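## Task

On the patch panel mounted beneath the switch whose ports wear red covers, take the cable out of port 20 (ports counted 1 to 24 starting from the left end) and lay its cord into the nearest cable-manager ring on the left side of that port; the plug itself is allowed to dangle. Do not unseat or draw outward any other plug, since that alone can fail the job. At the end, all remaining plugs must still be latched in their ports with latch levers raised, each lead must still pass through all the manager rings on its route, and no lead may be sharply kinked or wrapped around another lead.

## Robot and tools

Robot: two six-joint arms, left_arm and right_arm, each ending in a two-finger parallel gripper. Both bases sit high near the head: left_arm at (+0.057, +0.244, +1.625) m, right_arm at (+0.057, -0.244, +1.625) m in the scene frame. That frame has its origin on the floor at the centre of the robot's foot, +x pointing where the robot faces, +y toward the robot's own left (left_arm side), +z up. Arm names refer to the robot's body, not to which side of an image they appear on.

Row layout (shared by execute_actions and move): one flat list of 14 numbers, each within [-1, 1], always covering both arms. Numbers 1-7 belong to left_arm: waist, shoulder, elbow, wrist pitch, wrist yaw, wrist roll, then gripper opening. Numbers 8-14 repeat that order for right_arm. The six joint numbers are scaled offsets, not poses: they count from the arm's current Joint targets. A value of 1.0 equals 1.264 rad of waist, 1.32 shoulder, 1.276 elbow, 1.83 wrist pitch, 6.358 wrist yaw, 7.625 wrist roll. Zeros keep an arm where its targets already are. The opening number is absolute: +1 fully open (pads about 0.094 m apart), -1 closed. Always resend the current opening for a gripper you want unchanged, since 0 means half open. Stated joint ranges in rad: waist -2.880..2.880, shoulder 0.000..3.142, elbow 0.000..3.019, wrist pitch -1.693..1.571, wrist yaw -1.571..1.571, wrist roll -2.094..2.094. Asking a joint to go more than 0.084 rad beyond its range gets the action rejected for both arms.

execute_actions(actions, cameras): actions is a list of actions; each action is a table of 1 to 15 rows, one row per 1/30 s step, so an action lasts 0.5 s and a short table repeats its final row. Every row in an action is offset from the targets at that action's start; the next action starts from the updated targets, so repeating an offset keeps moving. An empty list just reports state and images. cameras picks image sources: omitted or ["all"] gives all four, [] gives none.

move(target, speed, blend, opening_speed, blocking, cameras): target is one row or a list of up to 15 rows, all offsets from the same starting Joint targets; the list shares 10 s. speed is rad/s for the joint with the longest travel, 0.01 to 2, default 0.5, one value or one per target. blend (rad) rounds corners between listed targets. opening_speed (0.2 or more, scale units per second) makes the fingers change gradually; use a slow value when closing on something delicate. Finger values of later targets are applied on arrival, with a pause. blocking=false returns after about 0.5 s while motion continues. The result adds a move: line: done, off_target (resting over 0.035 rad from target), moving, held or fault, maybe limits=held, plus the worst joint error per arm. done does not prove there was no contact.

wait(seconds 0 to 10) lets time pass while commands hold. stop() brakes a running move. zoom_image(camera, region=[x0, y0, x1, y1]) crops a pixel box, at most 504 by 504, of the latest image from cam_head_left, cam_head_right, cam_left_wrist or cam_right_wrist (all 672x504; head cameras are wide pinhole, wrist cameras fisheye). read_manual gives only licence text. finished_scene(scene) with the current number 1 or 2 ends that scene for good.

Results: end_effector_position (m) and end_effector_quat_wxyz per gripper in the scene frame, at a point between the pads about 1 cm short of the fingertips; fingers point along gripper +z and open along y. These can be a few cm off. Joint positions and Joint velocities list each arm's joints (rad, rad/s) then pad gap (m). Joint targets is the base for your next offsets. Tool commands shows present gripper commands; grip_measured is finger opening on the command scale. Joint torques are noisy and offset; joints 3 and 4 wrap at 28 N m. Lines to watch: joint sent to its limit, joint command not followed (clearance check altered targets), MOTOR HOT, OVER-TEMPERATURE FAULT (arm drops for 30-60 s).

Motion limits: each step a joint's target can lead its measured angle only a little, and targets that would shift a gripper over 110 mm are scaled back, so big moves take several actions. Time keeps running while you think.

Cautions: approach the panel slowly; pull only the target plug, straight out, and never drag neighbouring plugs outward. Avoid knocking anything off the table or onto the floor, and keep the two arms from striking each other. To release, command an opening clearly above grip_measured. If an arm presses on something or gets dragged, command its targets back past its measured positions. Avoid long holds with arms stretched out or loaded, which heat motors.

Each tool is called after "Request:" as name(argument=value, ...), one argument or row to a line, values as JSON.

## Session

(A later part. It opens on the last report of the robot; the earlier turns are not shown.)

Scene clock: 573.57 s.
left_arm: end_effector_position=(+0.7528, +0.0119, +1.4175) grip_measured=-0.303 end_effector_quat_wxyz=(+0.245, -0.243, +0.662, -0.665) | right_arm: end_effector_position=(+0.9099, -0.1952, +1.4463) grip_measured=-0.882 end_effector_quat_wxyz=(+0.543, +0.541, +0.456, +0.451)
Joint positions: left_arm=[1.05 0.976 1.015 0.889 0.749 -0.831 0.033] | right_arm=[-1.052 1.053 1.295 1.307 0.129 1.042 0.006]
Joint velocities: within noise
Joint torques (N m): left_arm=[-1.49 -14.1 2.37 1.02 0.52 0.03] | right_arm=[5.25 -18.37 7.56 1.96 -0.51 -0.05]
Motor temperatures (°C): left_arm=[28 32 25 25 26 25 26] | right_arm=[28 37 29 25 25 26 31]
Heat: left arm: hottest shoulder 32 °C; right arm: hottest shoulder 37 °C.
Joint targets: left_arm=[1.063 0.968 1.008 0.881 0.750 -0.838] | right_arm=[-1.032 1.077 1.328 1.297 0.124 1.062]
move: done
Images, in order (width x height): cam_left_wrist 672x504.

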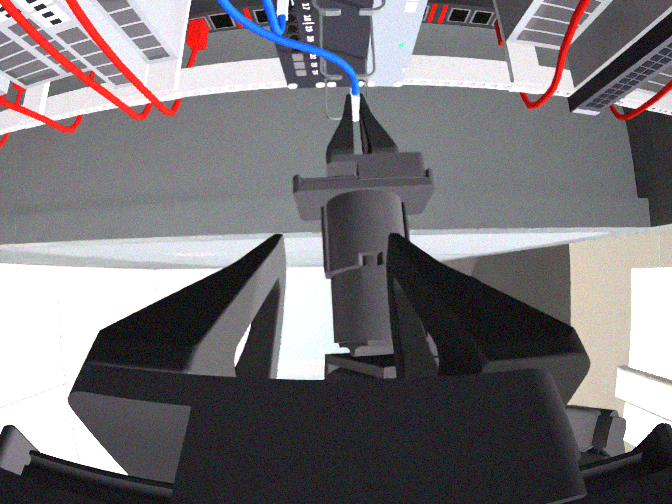

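Request:
execute_actions(
  actions=[],
  cameras=["cam_right_wrist","cam_left_wrist","cam_head_left","cam_head_right"],
)

Request:
zoom_image(
  camera="cam_left_wrist",
  region=[300, 40, 400, 120],
)

Request:
zoom_image(
  camera="cam_head_left",
  region=[360, 165, 450, 225],
)

Request:
zoom_image(
  camera="cam_right_wrist",
  region=[280, 180, 440, 390],
)

Scene clock: 577.27 s.
left_arm: end_effector_position=(+0.7528, +0.0119, +1.4175) grip_measured=-0.303 end_effector_quat_wxyz=(+0.245, -0.243, +0.662, -0.665) | right_arm: end_effector_position=(+0.9102, -0.1953, +1.4464) grip_measured=-0.882 end_effector_quat_wxyz=(+0.543, +0.542, +0.456, +0.451)
Joint positions: left_arm=[1.05 0.976 1.015 0.889 0.749 -0.831 0.033] | right_arm=[-1.052 1.053 1.296 1.306 0.129 1.044 0.006]
Joint velocities: within noise
Joint torques (N m): left_arm=[-0.91 -14.15 2.32 0.95 0.52 -0.01] | right_arm=[5.19 -18.49 7.54 1.92 -0.49 -0.09]
Motor temperatures (°C): left_arm=[28 32 25 25 26 25 26] | right_arm=[28 36 29 25 25 26 31]
Heat: left arm: hottest shoulder 32 °C; right arm: hottest shoulder 36 °C.
Joint targets: left_arm=[1.063 0.968 1.008 0.881 0.750 -0.838] | right_arm=[-1.032 1.077 1.328 1.297 0.124 1.062]
Tool commands: left_gripper/opening=-0.3 right_gripper/opening=-0.95

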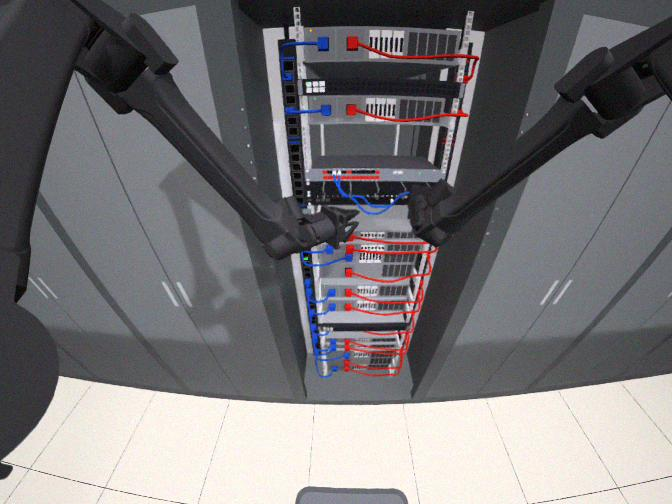

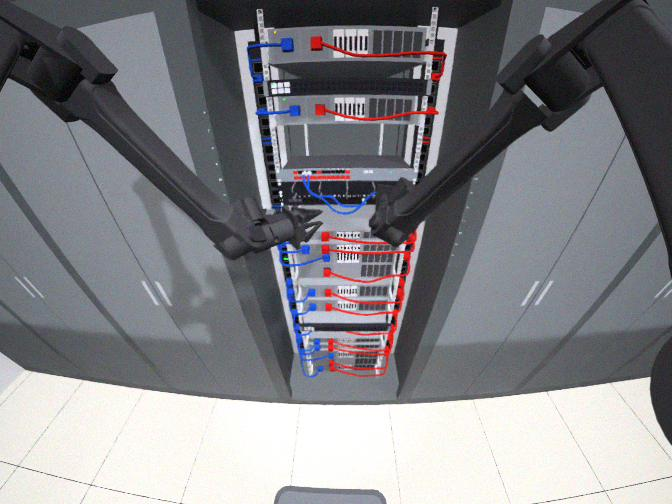

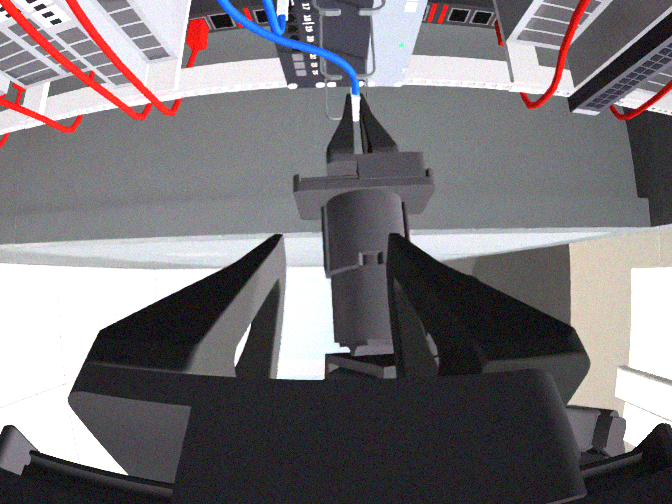

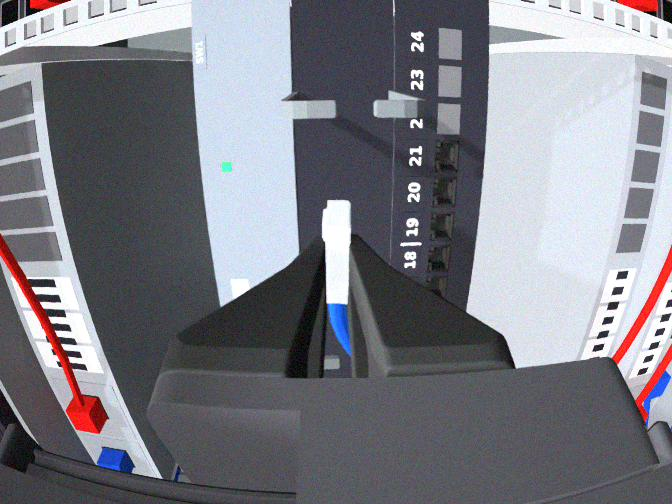

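Scaled by 5.040 from the camera's 672x504 image, which has a finer 960x720 frame.

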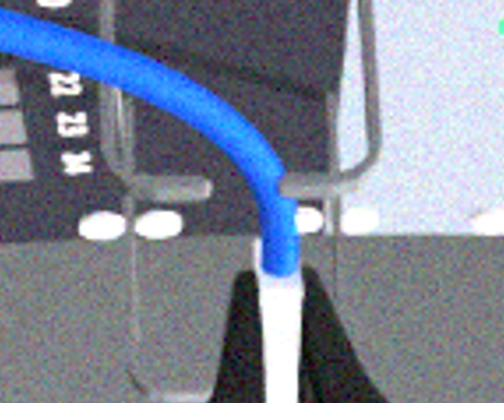

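Scaled by 5.600 from the camera's 672x504 image, which has a finer 960x720 frame.

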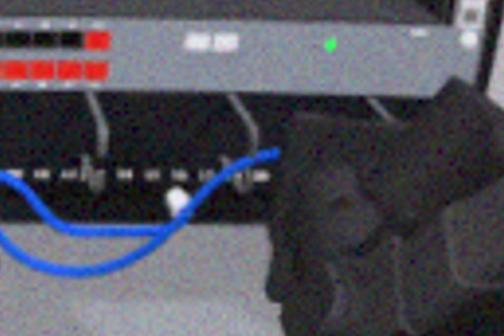

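Scaled by 2.400 from the camera's 672x504 image, which has a finer 960x720 frame.

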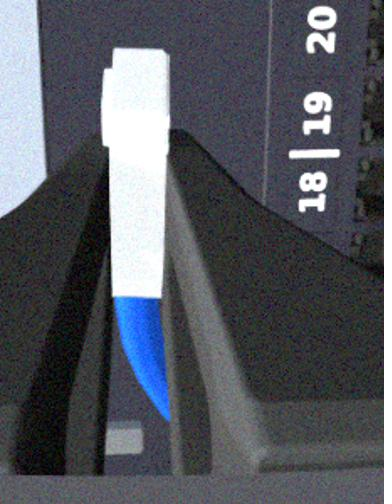

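Request:
move(
  target=[
    [0,0,0,0,0,0,-0.3,0,0.0055,0.003,0.0016,0,0,-0.95],
    [0,0,0,0,0,0,-0.3,0,0.0201,0.0596,-0.0262,0,0,-0.95],
  ],
  speed=0.12,
  cameras=["cam_left_wrist","cam_right_wrist","cam_head_left"],
)

Request:
zoom_image(
  camera="cam_left_wrist",
  region=[290, 20, 410, 120],
)

Request:
zoom_image(
  camera="cam_head_left",
  region=[360, 165, 450, 225],
)

Scene clock: 588.50 s.
left_arm: end_effector_position=(+0.7528, +0.0119, +1.4175) grip_measured=-0.303 end_effector_quat_wxyz=(+0.245, -0.243, +0.662, -0.665) | right_arm: end_effector_position=(+0.9310, -0.1949, +1.4447) grip_measured=-0.882 end_effector_quat_wxyz=(+0.543, +0.542, +0.456, +0.451)
Joint positions: left_arm=[1.05 0.976 1.015 0.889 0.749 -0.831 0.033] | right_arm=[-1.052 1.077 1.368 1.259 0.129 1.044 0.006]
Joint velocities: within noise
Joint torques (N m): left_arm=[-1.2 -13.92 2.32 1.03 0.53 0.03] | right_arm=[5.19 -18.84 8.39 1.92 -0.49 -0.08]
Motor temperatures (°C): left_arm=[28 33 25 25 26 25 26] | right_arm=[28 35 29 25 26 26 31]
Heat: left arm: hottest shoulder 33 °C; right arm: hottest shoulder 35 °C.
Joint targets: left_arm=[1.063 0.968 1.008 0.881 0.750 -0.838] | right_arm=[-1.032 1.103 1.404 1.249 0.124 1.062]
move: off_target (right_arm); right_arm: the elbow is farthest, 0.036 rad from its target
Images, in order (width x height): cam_head_left 672x504, cam_left_wrist 672x504, cam_right_wrist 672x504.

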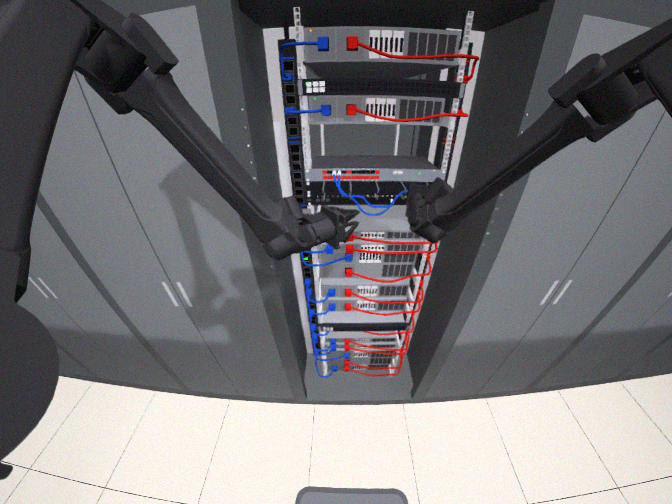

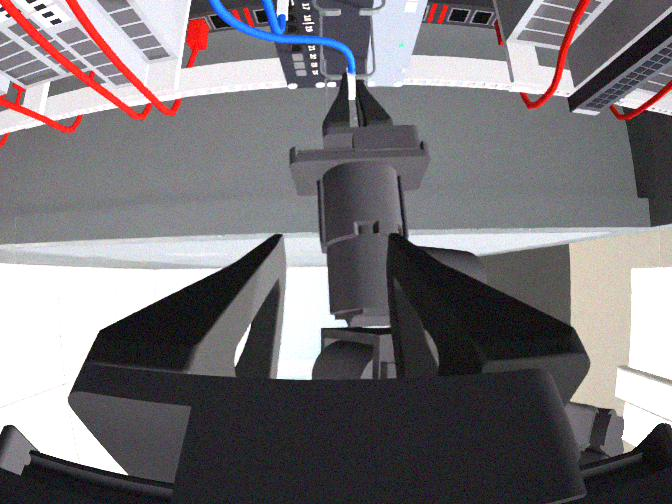

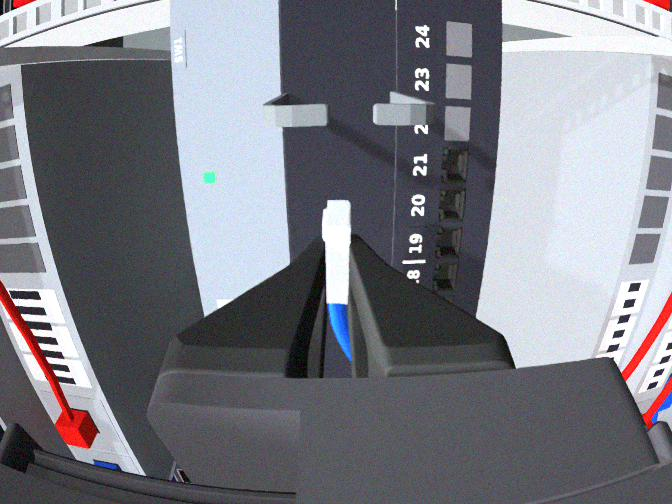

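Scaled by 4.200 from the camera's 672x504 image, which has a finer 960x720 frame.

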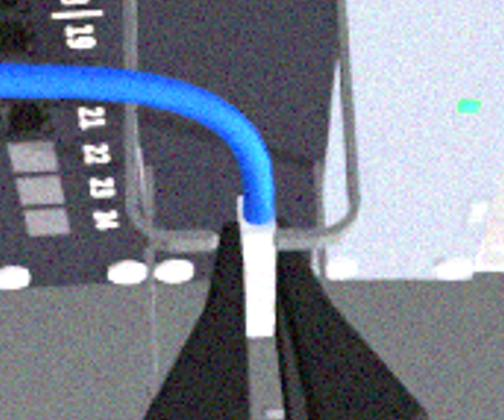

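Scaled by 5.600 from the camera's 672x504 image, which has a finer 960x720 frame.

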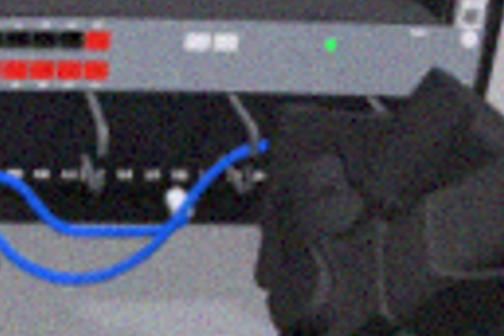

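Request:
move(
  target=[0,0,0,0,0,0,-0.3,-0.057,0.0316,0.0194,0.0208,0,0.0042,-0.95],
  speed=0.1,
  cameras=["cam_left_wrist","cam_right_wrist","cam_head_left"],
)

Request:
zoom_image(
  camera="cam_left_wrist",
  region=[290, 20, 410, 120],
)

Request:
zoom_image(
  camera="cam_head_left",
  region=[360, 165, 450, 225],
)

Scene clock: 602.47 s.
left_arm: end_effector_position=(+0.7528, +0.0119, +1.4175) grip_measured=-0.303 end_effector_quat_wxyz=(+0.245, -0.243, +0.662, -0.665) | right_arm: end_effector_position=(+0.9327, -0.1961, +1.4291) grip_measured=-0.882 end_effector_quat_wxyz=(+0.545, +0.541, +0.452, +0.454)
Joint positions: left_arm=[1.05 0.976 1.015 0.889 0.749 -0.831 0.033] | right_arm=[-1.084 1.115 1.396 1.274 0.127 1.078 0.006]
Joint velocities: within noise
Joint torques (N m): left_arm=[-1.08 -14.1 2.35 1.07 0.51 0.01] | right_arm=[1.79 -19.02 8.12 2.81 -0.38 -0.1]
Motor temperatures (°C): left_arm=[28 33 25 25 26 25 26] | right_arm=[28 36 30 25 26 26 31]
Heat: left arm: hottest shoulder 33 °C; right arm: hottest shoulder 36 °C.
Joint targets: left_arm=[1.063 0.968 1.008 0.881 0.750 -0.838] | right_arm=[-1.104 1.145 1.429 1.287 0.124 1.094]
move: done
Images, in order (width x height): cam_head_left 672x504, cam_left_wrist 672x504, cam_right_wrist 672x504.

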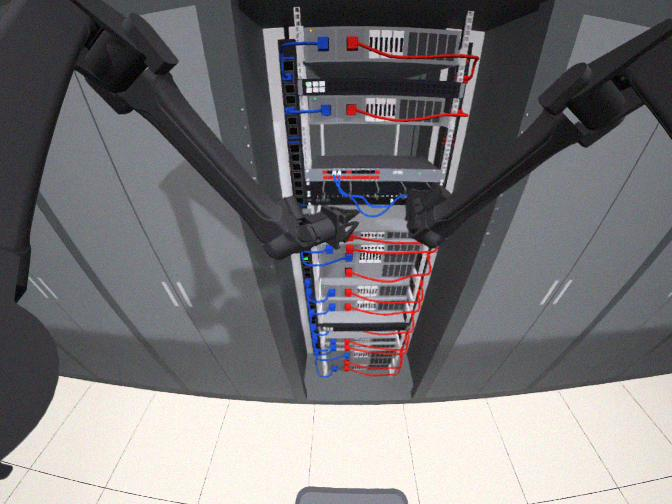

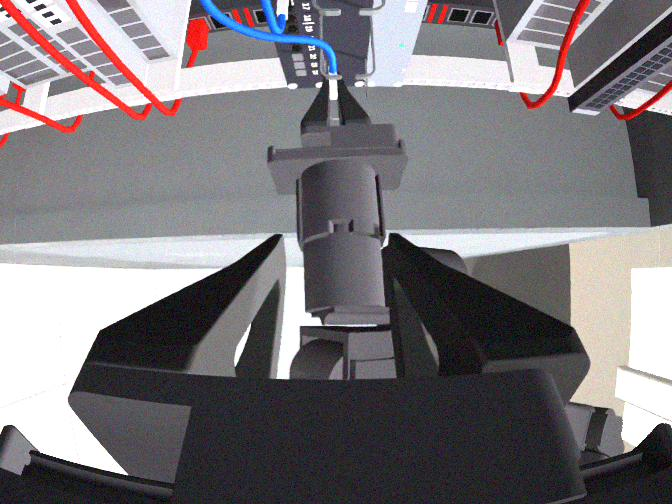

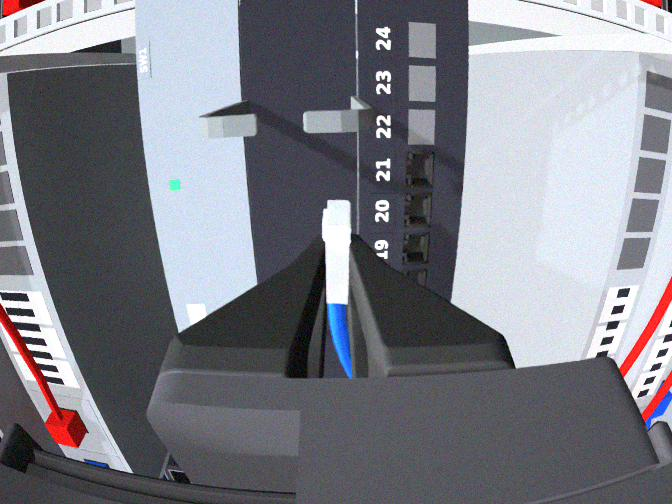

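Scaled by 4.200 from the camera's 672x504 image, which has a finer 960x720 frame.

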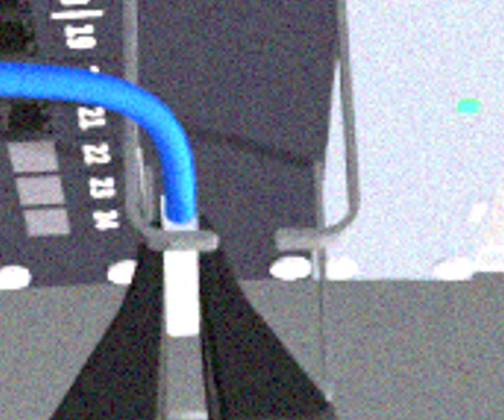

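Scaled by 5.600 from the camera's 672x504 image, which has a finer 960x720 frame.

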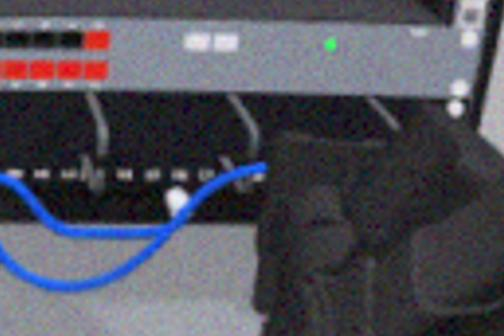

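Request:
move(
  target=[
    [0,0,0,0,0,0,-0.3,-0.0095,0.0111,0.0068,0.0024,0,0.0014,-0.95],
    [0,0,0,0,0,0,-0.3,-0.0095,0.0111,0.0068,0.0024,0,0.0014,-0.2],
  ],
  speed=0.1,
  opening_speed=0.3,
  cameras=["cam_left_wrist","cam_right_wrist","cam_head_left"],
)

Request:
zoom_image(
  camera="cam_left_wrist",
  region=[290, 20, 410, 120],
)

Request:
zoom_image(
  camera="cam_right_wrist",
  region=[240, 150, 480, 390],
)

Scene clock: 613.87 s.
left_arm: end_effector_position=(+0.7528, +0.0119, +1.4175) grip_measured=-0.303 end_effector_quat_wxyz=(+0.245, -0.243, +0.662, -0.665) | right_arm: end_effector_position=(+0.9343, -0.1964, +1.4237) grip_measured=-0.203 end_effector_quat_wxyz=(+0.547, +0.540, +0.449, +0.456)
Joint positions: left_arm=[1.05 0.976 1.015 0.889 0.749 -0.831 0.033] | right_arm=[-1.095 1.132 1.411 1.282 0.123 1.092 0.037]
Joint velocities: within noise
Joint torques (N m): left_arm=[-1.44 -14.15 2.33 1.06 0.52 0.01] | right_arm=[1.85 -19.55 7.47 2.61 -0.24 -0.13]
Motor temperatures (°C): left_arm=[28 33 25 25 26 25 26] | right_arm=[28 36 30 25 26 26 31]
Heat: left arm: hottest shoulder 33 °C; right arm: hottest shoulder 36 °C.
Joint targets: left_arm=[1.063 0.968 1.008 0.881 0.750 -0.838] | right_arm=[-1.116 1.160 1.438 1.292 0.124 1.105]
move: done
Images, in order (width x height): cam_head_left 672x504, cam_left_wrist 672x504, cam_right_wrist 672x504.

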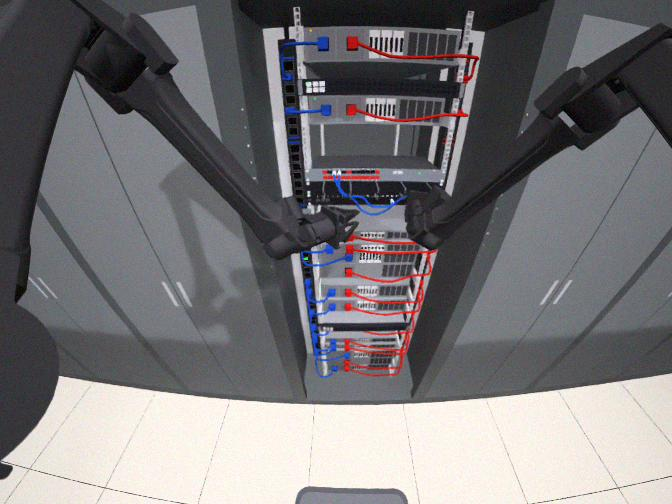

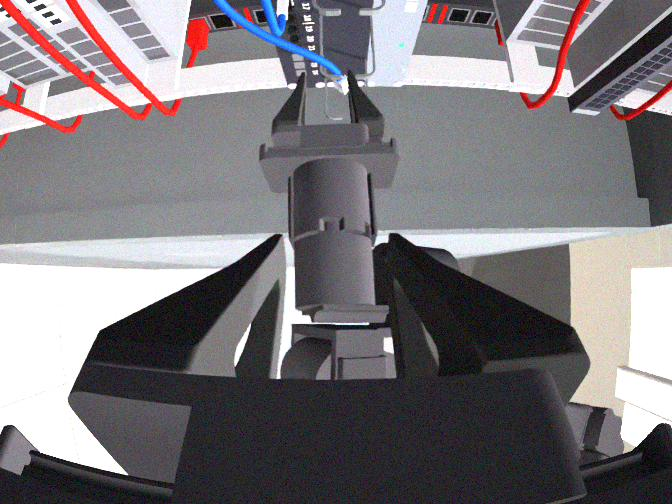

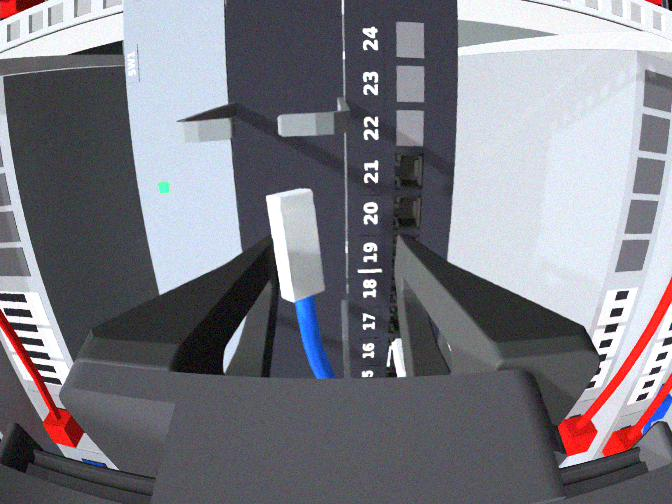

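Scaled by 4.200 from the camera's 672x504 image, which has a finer 960x720 frame.

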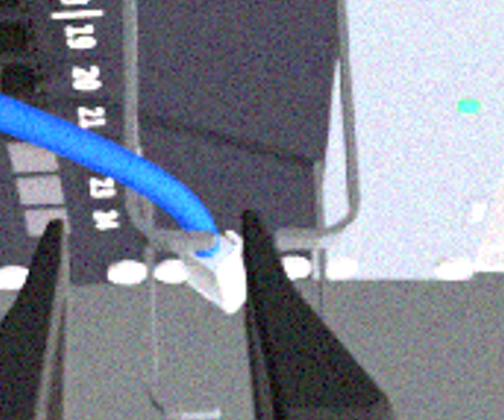

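Scaled by 2.100 from the camera's 672x504 image, which has a finer 960x720 frame.

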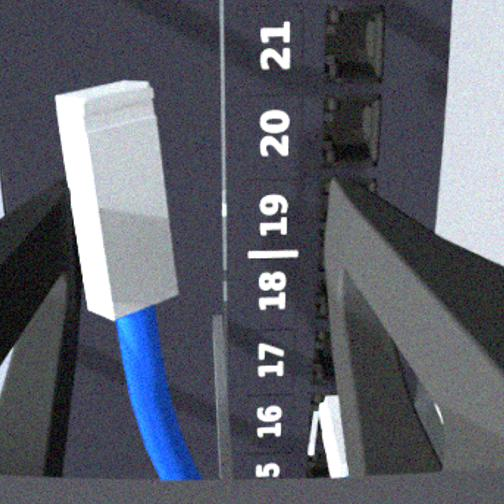

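Request:
zoom_image(
  camera="cam_left_wrist",
  region=[315, 50, 375, 100],
)

Request:
zoom_image(
  camera="cam_head_left",
  region=[360, 165, 450, 225],
)

Scaled by 8.400 from the camera's 672x504 image, which has a finer 960x720 frame.

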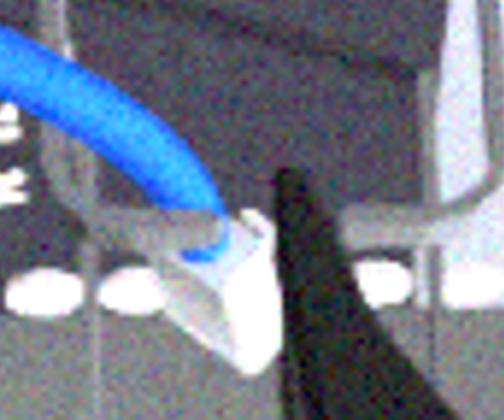

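Scaled by 5.600 from the camera's 672x504 image, which has a finer 960x720 frame.

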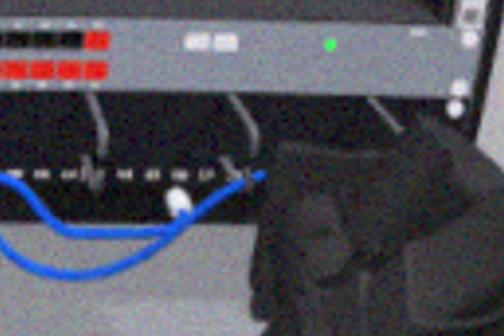

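Request:
move(
  target=[0,0,0,0,0,0,-0.3,0,0,0,0,0,0,0.2],
  opening_speed=0.25,
  cameras=["cam_left_wrist","cam_right_wrist","cam_head_left"],
)

Request:
zoom_image(
  camera="cam_left_wrist",
  region=[315, 50, 375, 100],
)

Request:
zoom_image(
  camera="cam_right_wrist",
  region=[240, 150, 480, 390],
)

Scene clock: 629.97 s.
left_arm: end_effector_position=(+0.7528, +0.0119, +1.4175) grip_measured=-0.303 end_effector_quat_wxyz=(+0.245, -0.243, +0.662, -0.665) | right_arm: end_effector_position=(+0.9343, -0.1962, +1.4234) grip_measured=+0.197 end_effector_quat_wxyz=(+0.547, +0.540, +0.449, +0.456)
Joint positions: left_arm=[1.05 0.976 1.015 0.889 0.749 -0.831 0.033] | right_arm=[-1.095 1.133 1.411 1.282 0.123 1.092 0.056]
Joint velocities: within noise
Joint torques (N m): left_arm=[-1.49 -14.39 2.43 1.09 0.52 0] | right_arm=[1.9 -19.6 7.47 2.69 -0.24 -0.15]
Motor temperatures (°C): left_arm=[28 33 25 25 26 25 26] | right_arm=[28 35 30 25 25 26 30]
Heat: left arm: hottest shoulder 33 °C; right arm: hottest shoulder 35 °C.
Joint targets: left_arm=[1.063 0.968 1.008 0.881 0.750 -0.838] | right_arm=[-1.116 1.160 1.438 1.292 0.124 1.105]
move: done
Images, in order (width x height): cam_head_left 672x504, cam_left_wrist 672x504, cam_right_wrist 672x504.

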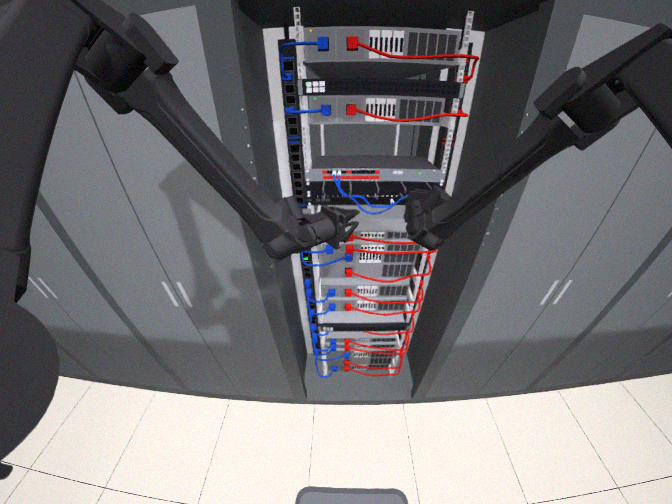

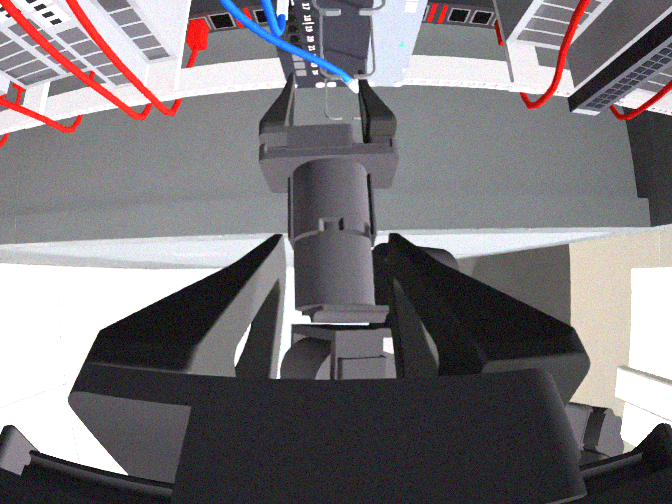

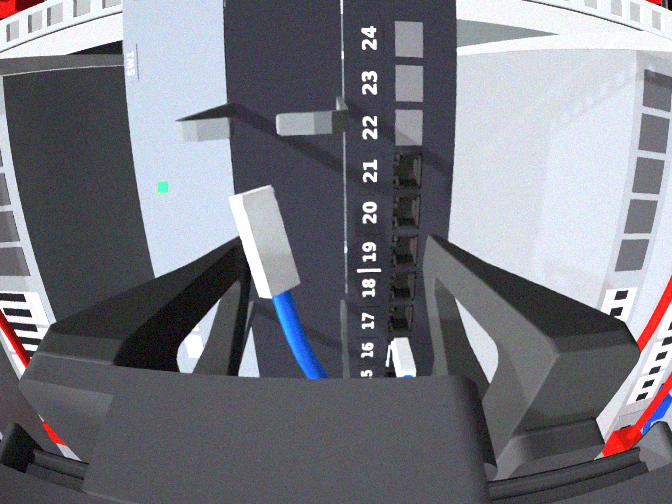

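Scaled by 8.400 from the camera's 672x504 image, which has a finer 960x720 frame.

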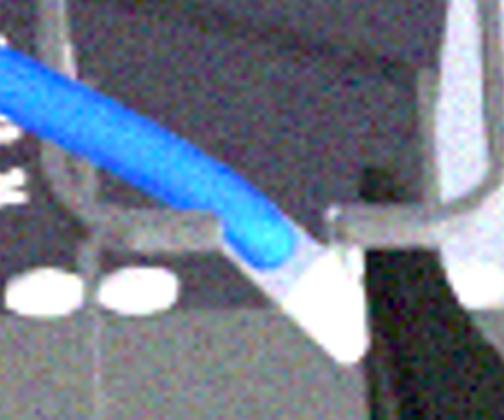

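Scaled by 2.100 from the camera's 672x504 image, which has a finer 960x720 frame.

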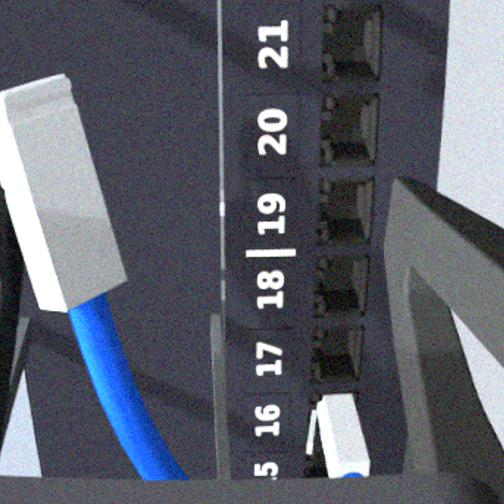

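Request:
move(
  target=[0,0,0,0,0,0,-0.3,0,0,0,0,0,0,-0.3],
  opening_speed=0.25,
  cameras=["cam_left_wrist","cam_right_wrist"],
)

Request:
zoom_image(
  camera="cam_left_wrist",
  region=[315, 50, 375, 100],
)

Request:
zoom_image(
  camera="cam_right_wrist",
  region=[240, 150, 480, 390],
)

Scene clock: 668.60 s.
left_arm: end_effector_position=(+0.7528, +0.0119, +1.4175) grip_measured=-0.303 end_effector_quat_wxyz=(+0.245, -0.243, +0.662, -0.665) | right_arm: end_effector_position=(+0.9343, -0.1962, +1.4234) grip_measured=-0.297 end_effector_quat_wxyz=(+0.547, +0.540, +0.449, +0.456)
Joint positions: left_arm=[1.05 0.976 1.015 0.889 0.749 -0.831 0.033] | right_arm=[-1.095 1.133 1.411 1.282 0.123 1.092 0.033]
Joint velocities: within noise
Joint torques (N m): left_arm=[-0.79 -14.15 2.44 1.05 0.53 0] | right_arm=[1.85 -19.49 7.47 2.66 -0.24 -0.13]
Motor temperatures (°C): left_arm=[28 33 25 25 26 25 26] | right_arm=[27 35 30 25 25 26 30]
Heat: left arm: hottest shoulder 33 °C; right arm: hottest shoulder 35 °C.
Joint targets: left_arm=[1.063 0.968 1.008 0.881 0.750 -0.838] | right_arm=[-1.116 1.160 1.438 1.292 0.124 1.105]
move: done
Images, in order (width x height): cam_left_wrist 672x504, cam_right_wrist 672x504.

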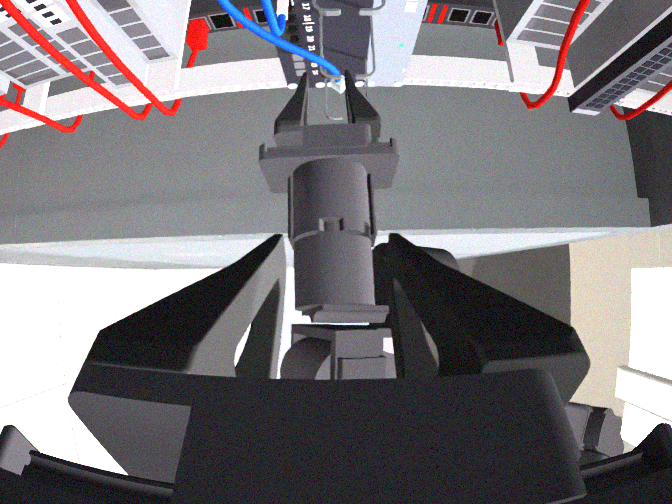

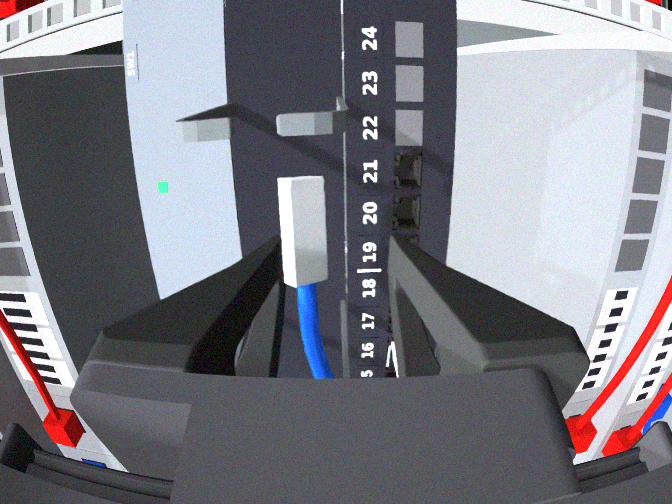

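Scaled by 8.400 from the camera's 672x504 image, which has a finer 960x720 frame.

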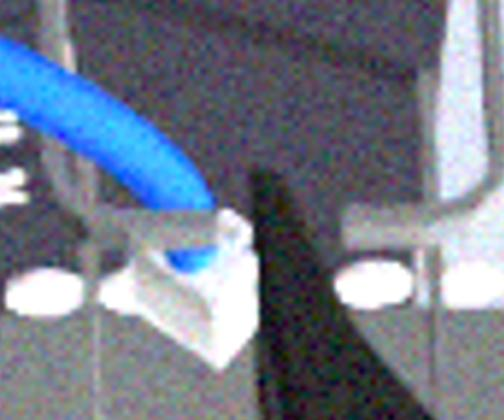

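Scaled by 2.100 from the camera's 672x504 image, which has a finer 960x720 frame.

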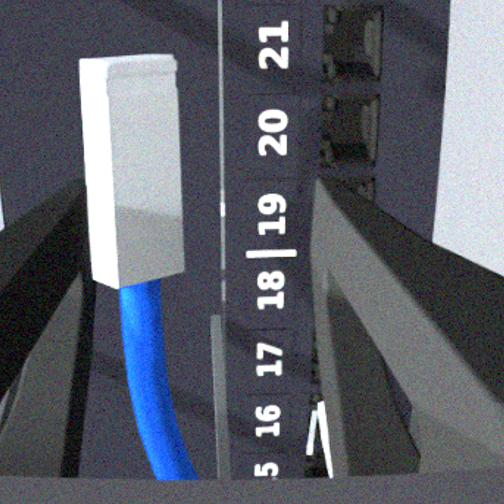

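Request:
move(
  target=[
    [0,0,0,0,0,0,-0.3,0,0,0,0,0,0,-0.7],
    [0,0,0,0,0,0,-0.3,0,0,0,0,0,0,-0.93],
  ],
  opening_speed=0.25,
  cameras=["cam_left_wrist","cam_right_wrist"],
)

Request:
zoom_image(
  camera="cam_left_wrist",
  region=[315, 50, 375, 100],
)

Request:
zoom_image(
  camera="cam_right_wrist",
  region=[240, 150, 480, 390],
)

Scene clock: 677.60 s.
left_arm: end_effector_position=(+0.7528, +0.0119, +1.4175) grip_measured=-0.303 end_effector_quat_wxyz=(+0.245, -0.243, +0.662, -0.665) | right_arm: end_effector_position=(+0.9342, -0.1964, +1.4236) grip_measured=-0.776 end_effector_quat_wxyz=(+0.547, +0.539, +0.449, +0.456)
Joint positions: left_arm=[1.05 0.976 1.015 0.889 0.749 -0.831 0.033] | right_arm=[-1.096 1.133 1.411 1.283 0.123 1.092 0.011]
Joint velocities: within noise
Joint torques (N m): left_arm=[-1.32 -14.27 2.41 0.92 0.53 0.01] | right_arm=[1.79 -19.49 7.47 2.62 -0.24 -0.14]
Motor temperatures (°C): left_arm=[28 33 25 25 26 25 26] | right_arm=[27 35 30 25 25 26 30]
Heat: left arm: hottest shoulder 33 °C; right arm: hottest shoulder 35 °C.
Joint targets: left_arm=[1.063 0.968 1.008 0.881 0.750 -0.838] | right_arm=[-1.116 1.160 1.438 1.292 0.124 1.105]
move: done
Images, in order (width x height): cam_left_wrist 672x504, cam_right_wrist 672x504.

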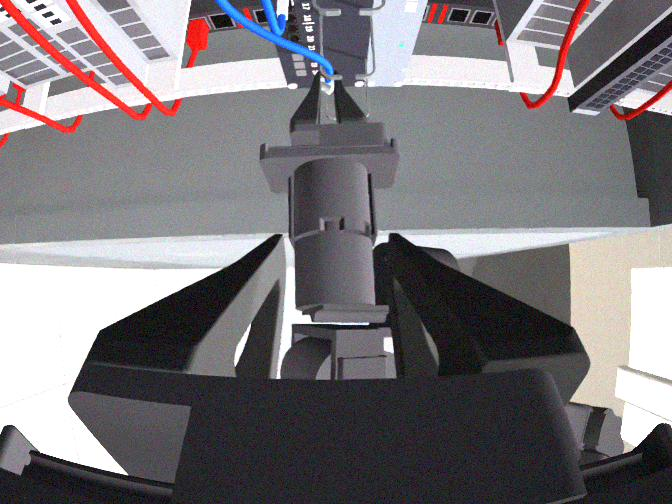

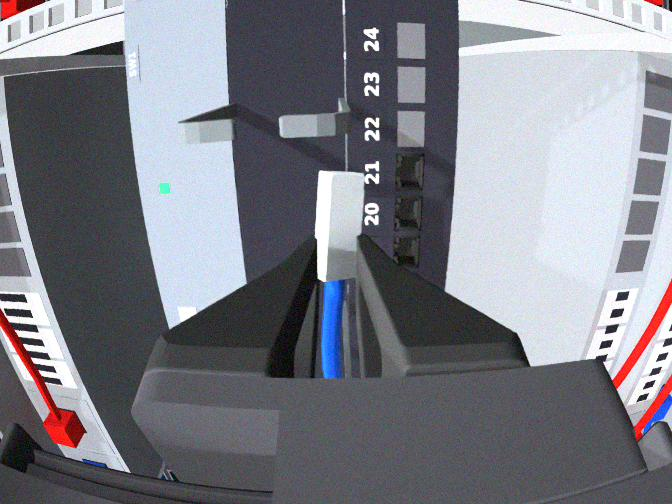

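Scaled by 8.400 from the camera's 672x504 image, which has a finer 960x720 frame.

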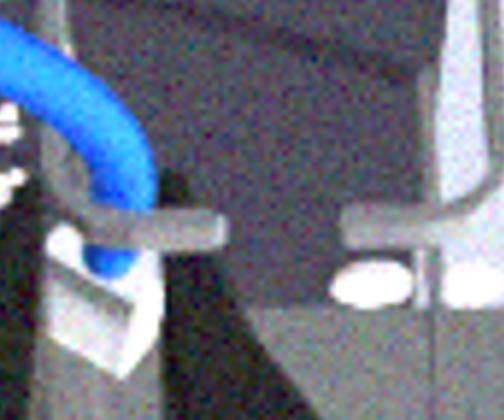

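Scaled by 2.100 from the camera's 672x504 image, which has a finer 960x720 frame.

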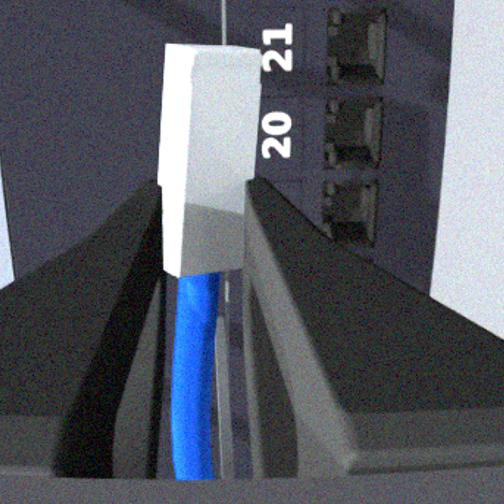

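Request:
move(
  target=[0,0,0,0,0,0,-0.3,-0.0633,0.018,0.0089,0.0015,-0.0005,0.0368,-0.93],
  speed=0.1,
  cameras=["cam_left_wrist","cam_right_wrist"],
)

Request:
zoom_image(
  camera="cam_left_wrist",
  region=[295, 40, 395, 130],
)

Request:
zoom_image(
  camera="cam_right_wrist",
  region=[220, 50, 520, 390],
)

Scene clock: 707.97 s.
left_arm: end_effector_position=(+0.7528, +0.0119, +1.4175) grip_measured=-0.303 end_effector_quat_wxyz=(+0.245, -0.243, +0.662, -0.665) | right_arm: end_effector_position=(+0.9333, -0.2144, +1.4080) grip_measured=-0.777 end_effector_quat_wxyz=(+0.499, +0.581, +0.391, +0.510)
Joint positions: left_arm=[1.05 0.976 1.015 0.889 0.749 -0.831 0.033] | right_arm=[-1.173 1.149 1.421 1.283 0.122 1.373 0.01]
Joint velocities: within noise
Joint torques (N m): left_arm=[-1.49 -14.27 2.3 1.1 0.54 0.04] | right_arm=[1.2 -19.66 7.84 2.78 -0.27 -0.12]
Motor temperatures (°C): left_arm=[28 33 25 25 26 25 25] | right_arm=[27 36 31 25 25 26 31]
Heat: left arm: hottest shoulder 33 °C; right arm: hottest shoulder 36 °C.
Joint targets: left_arm=[1.063 0.968 1.008 0.881 0.750 -0.838] | right_arm=[-1.196 1.183 1.449 1.294 0.121 1.385]
move: done
Images, in order (width x height): cam_left_wrist 672x504, cam_right_wrist 672x504.

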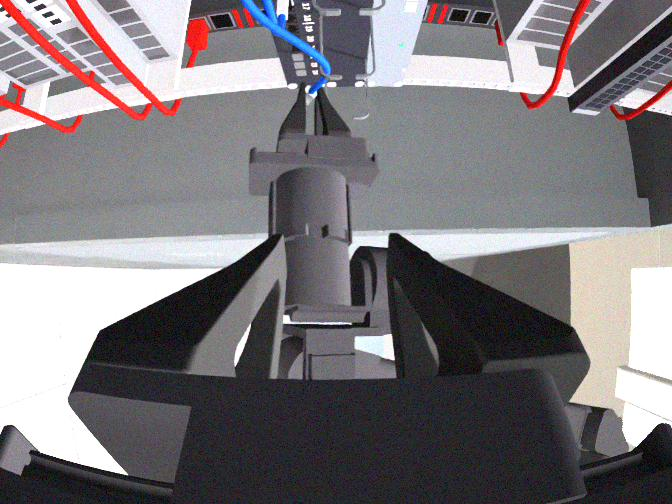

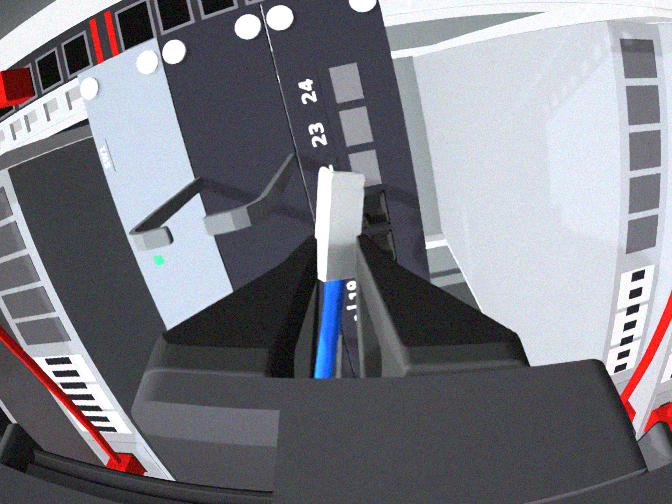

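Scaled by 5.040 from the camera's 672x504 image, which has a finer 960x720 frame.

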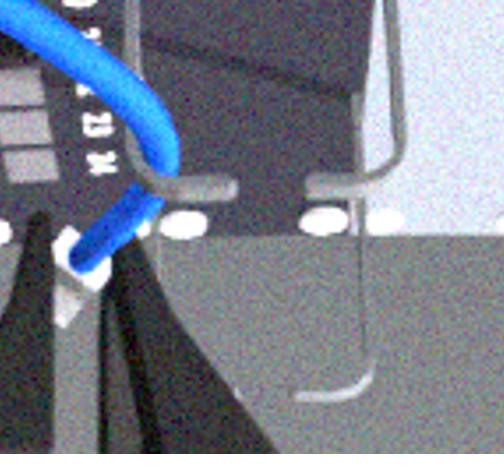

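Scaled by 1.482 from the camera's 672x504 image, which has a finer 960x720 frame.

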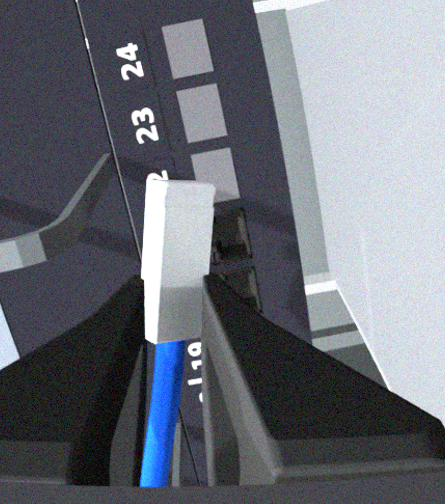

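Request:
move(
  target=[0,0,0,0,0,0,-0.3,-0.0633,0.018,0.0089,0.0015,-0.0005,0.0236,-0.93],
  speed=0.1,
  cameras=["cam_left_wrist","cam_right_wrist","cam_head_left"],
)

Request:
zoom_image(
  camera="cam_left_wrist",
  region=[230, 0, 410, 140],
)

Request:
zoom_image(
  camera="cam_head_left",
  region=[310, 155, 460, 235],
)

Scene clock: 716.67 s.
left_arm: end_effector_position=(+0.7528, +0.0119, +1.4175) grip_measured=-0.303 end_effector_quat_wxyz=(+0.245, -0.243, +0.662, -0.665) | right_arm: end_effector_position=(+0.9304, -0.2321, +1.3881) grip_measured=-0.777 end_effector_quat_wxyz=(+0.472, +0.600, +0.363, +0.534)
Joint positions: left_arm=[1.05 0.976 1.015 0.889 0.749 -0.831 0.033] | right_arm=[-1.253 1.174 1.431 1.285 0.118 1.553 0.01]
Joint velocities: within noise
Joint torques (N m): left_arm=[-1.32 -14.51 2.29 1.01 0.56 0.03] | right_arm=[0.56 -20.25 7.83 2.88 -0.17 -0.12]
Motor temperatures (°C): left_arm=[28 33 25 25 26 25 25] | right_arm=[27 36 31 25 25 26 31]
Heat: left arm: hottest shoulder 33 °C; right arm: hottest shoulder 36 °C.
Joint targets: left_arm=[1.063 0.968 1.008 0.881 0.750 -0.838] | right_arm=[-1.276 1.207 1.460 1.297 0.118 1.565]
move: done
Images, in order (width x height): cam_head_left 672x504, cam_left_wrist 672x504, cam_right_wrist 672x504.

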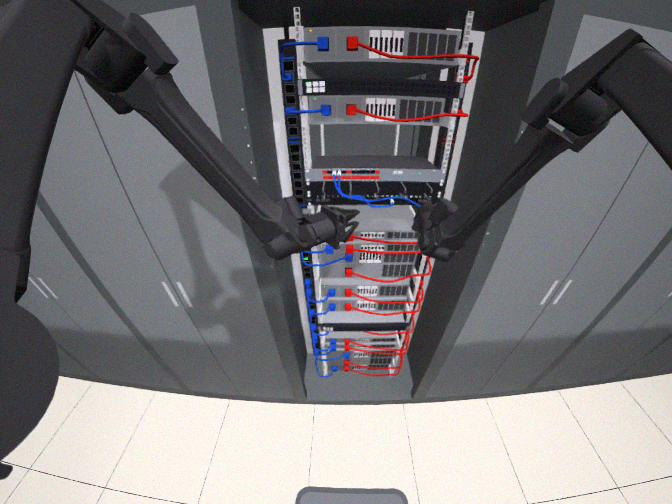

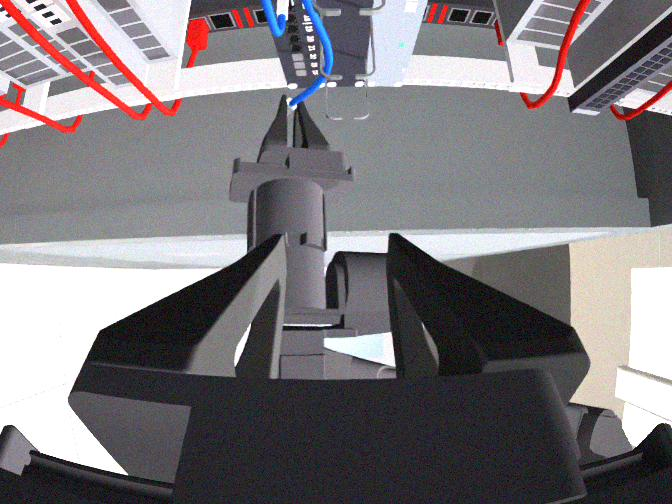

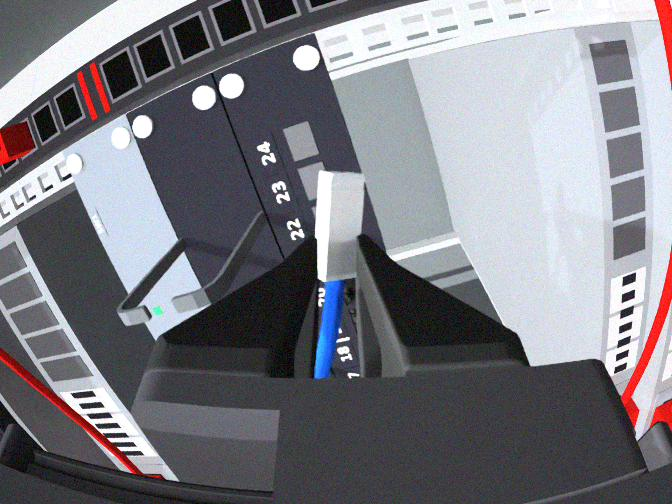

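Scaled by 2.800 from the camera's 672x504 image, which has a finer 960x720 frame.

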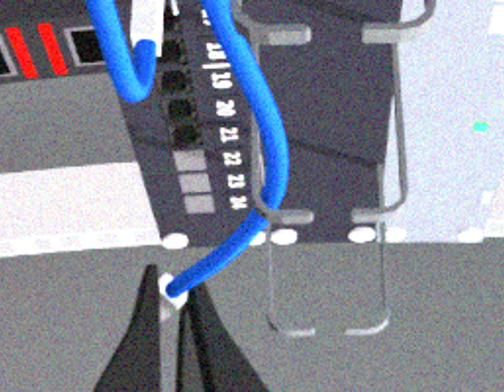

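Scaled by 3.360 from the camera's 672x504 image, which has a finer 960x720 frame.

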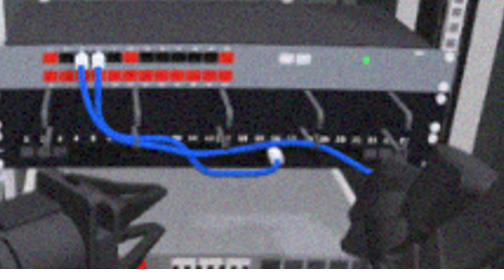

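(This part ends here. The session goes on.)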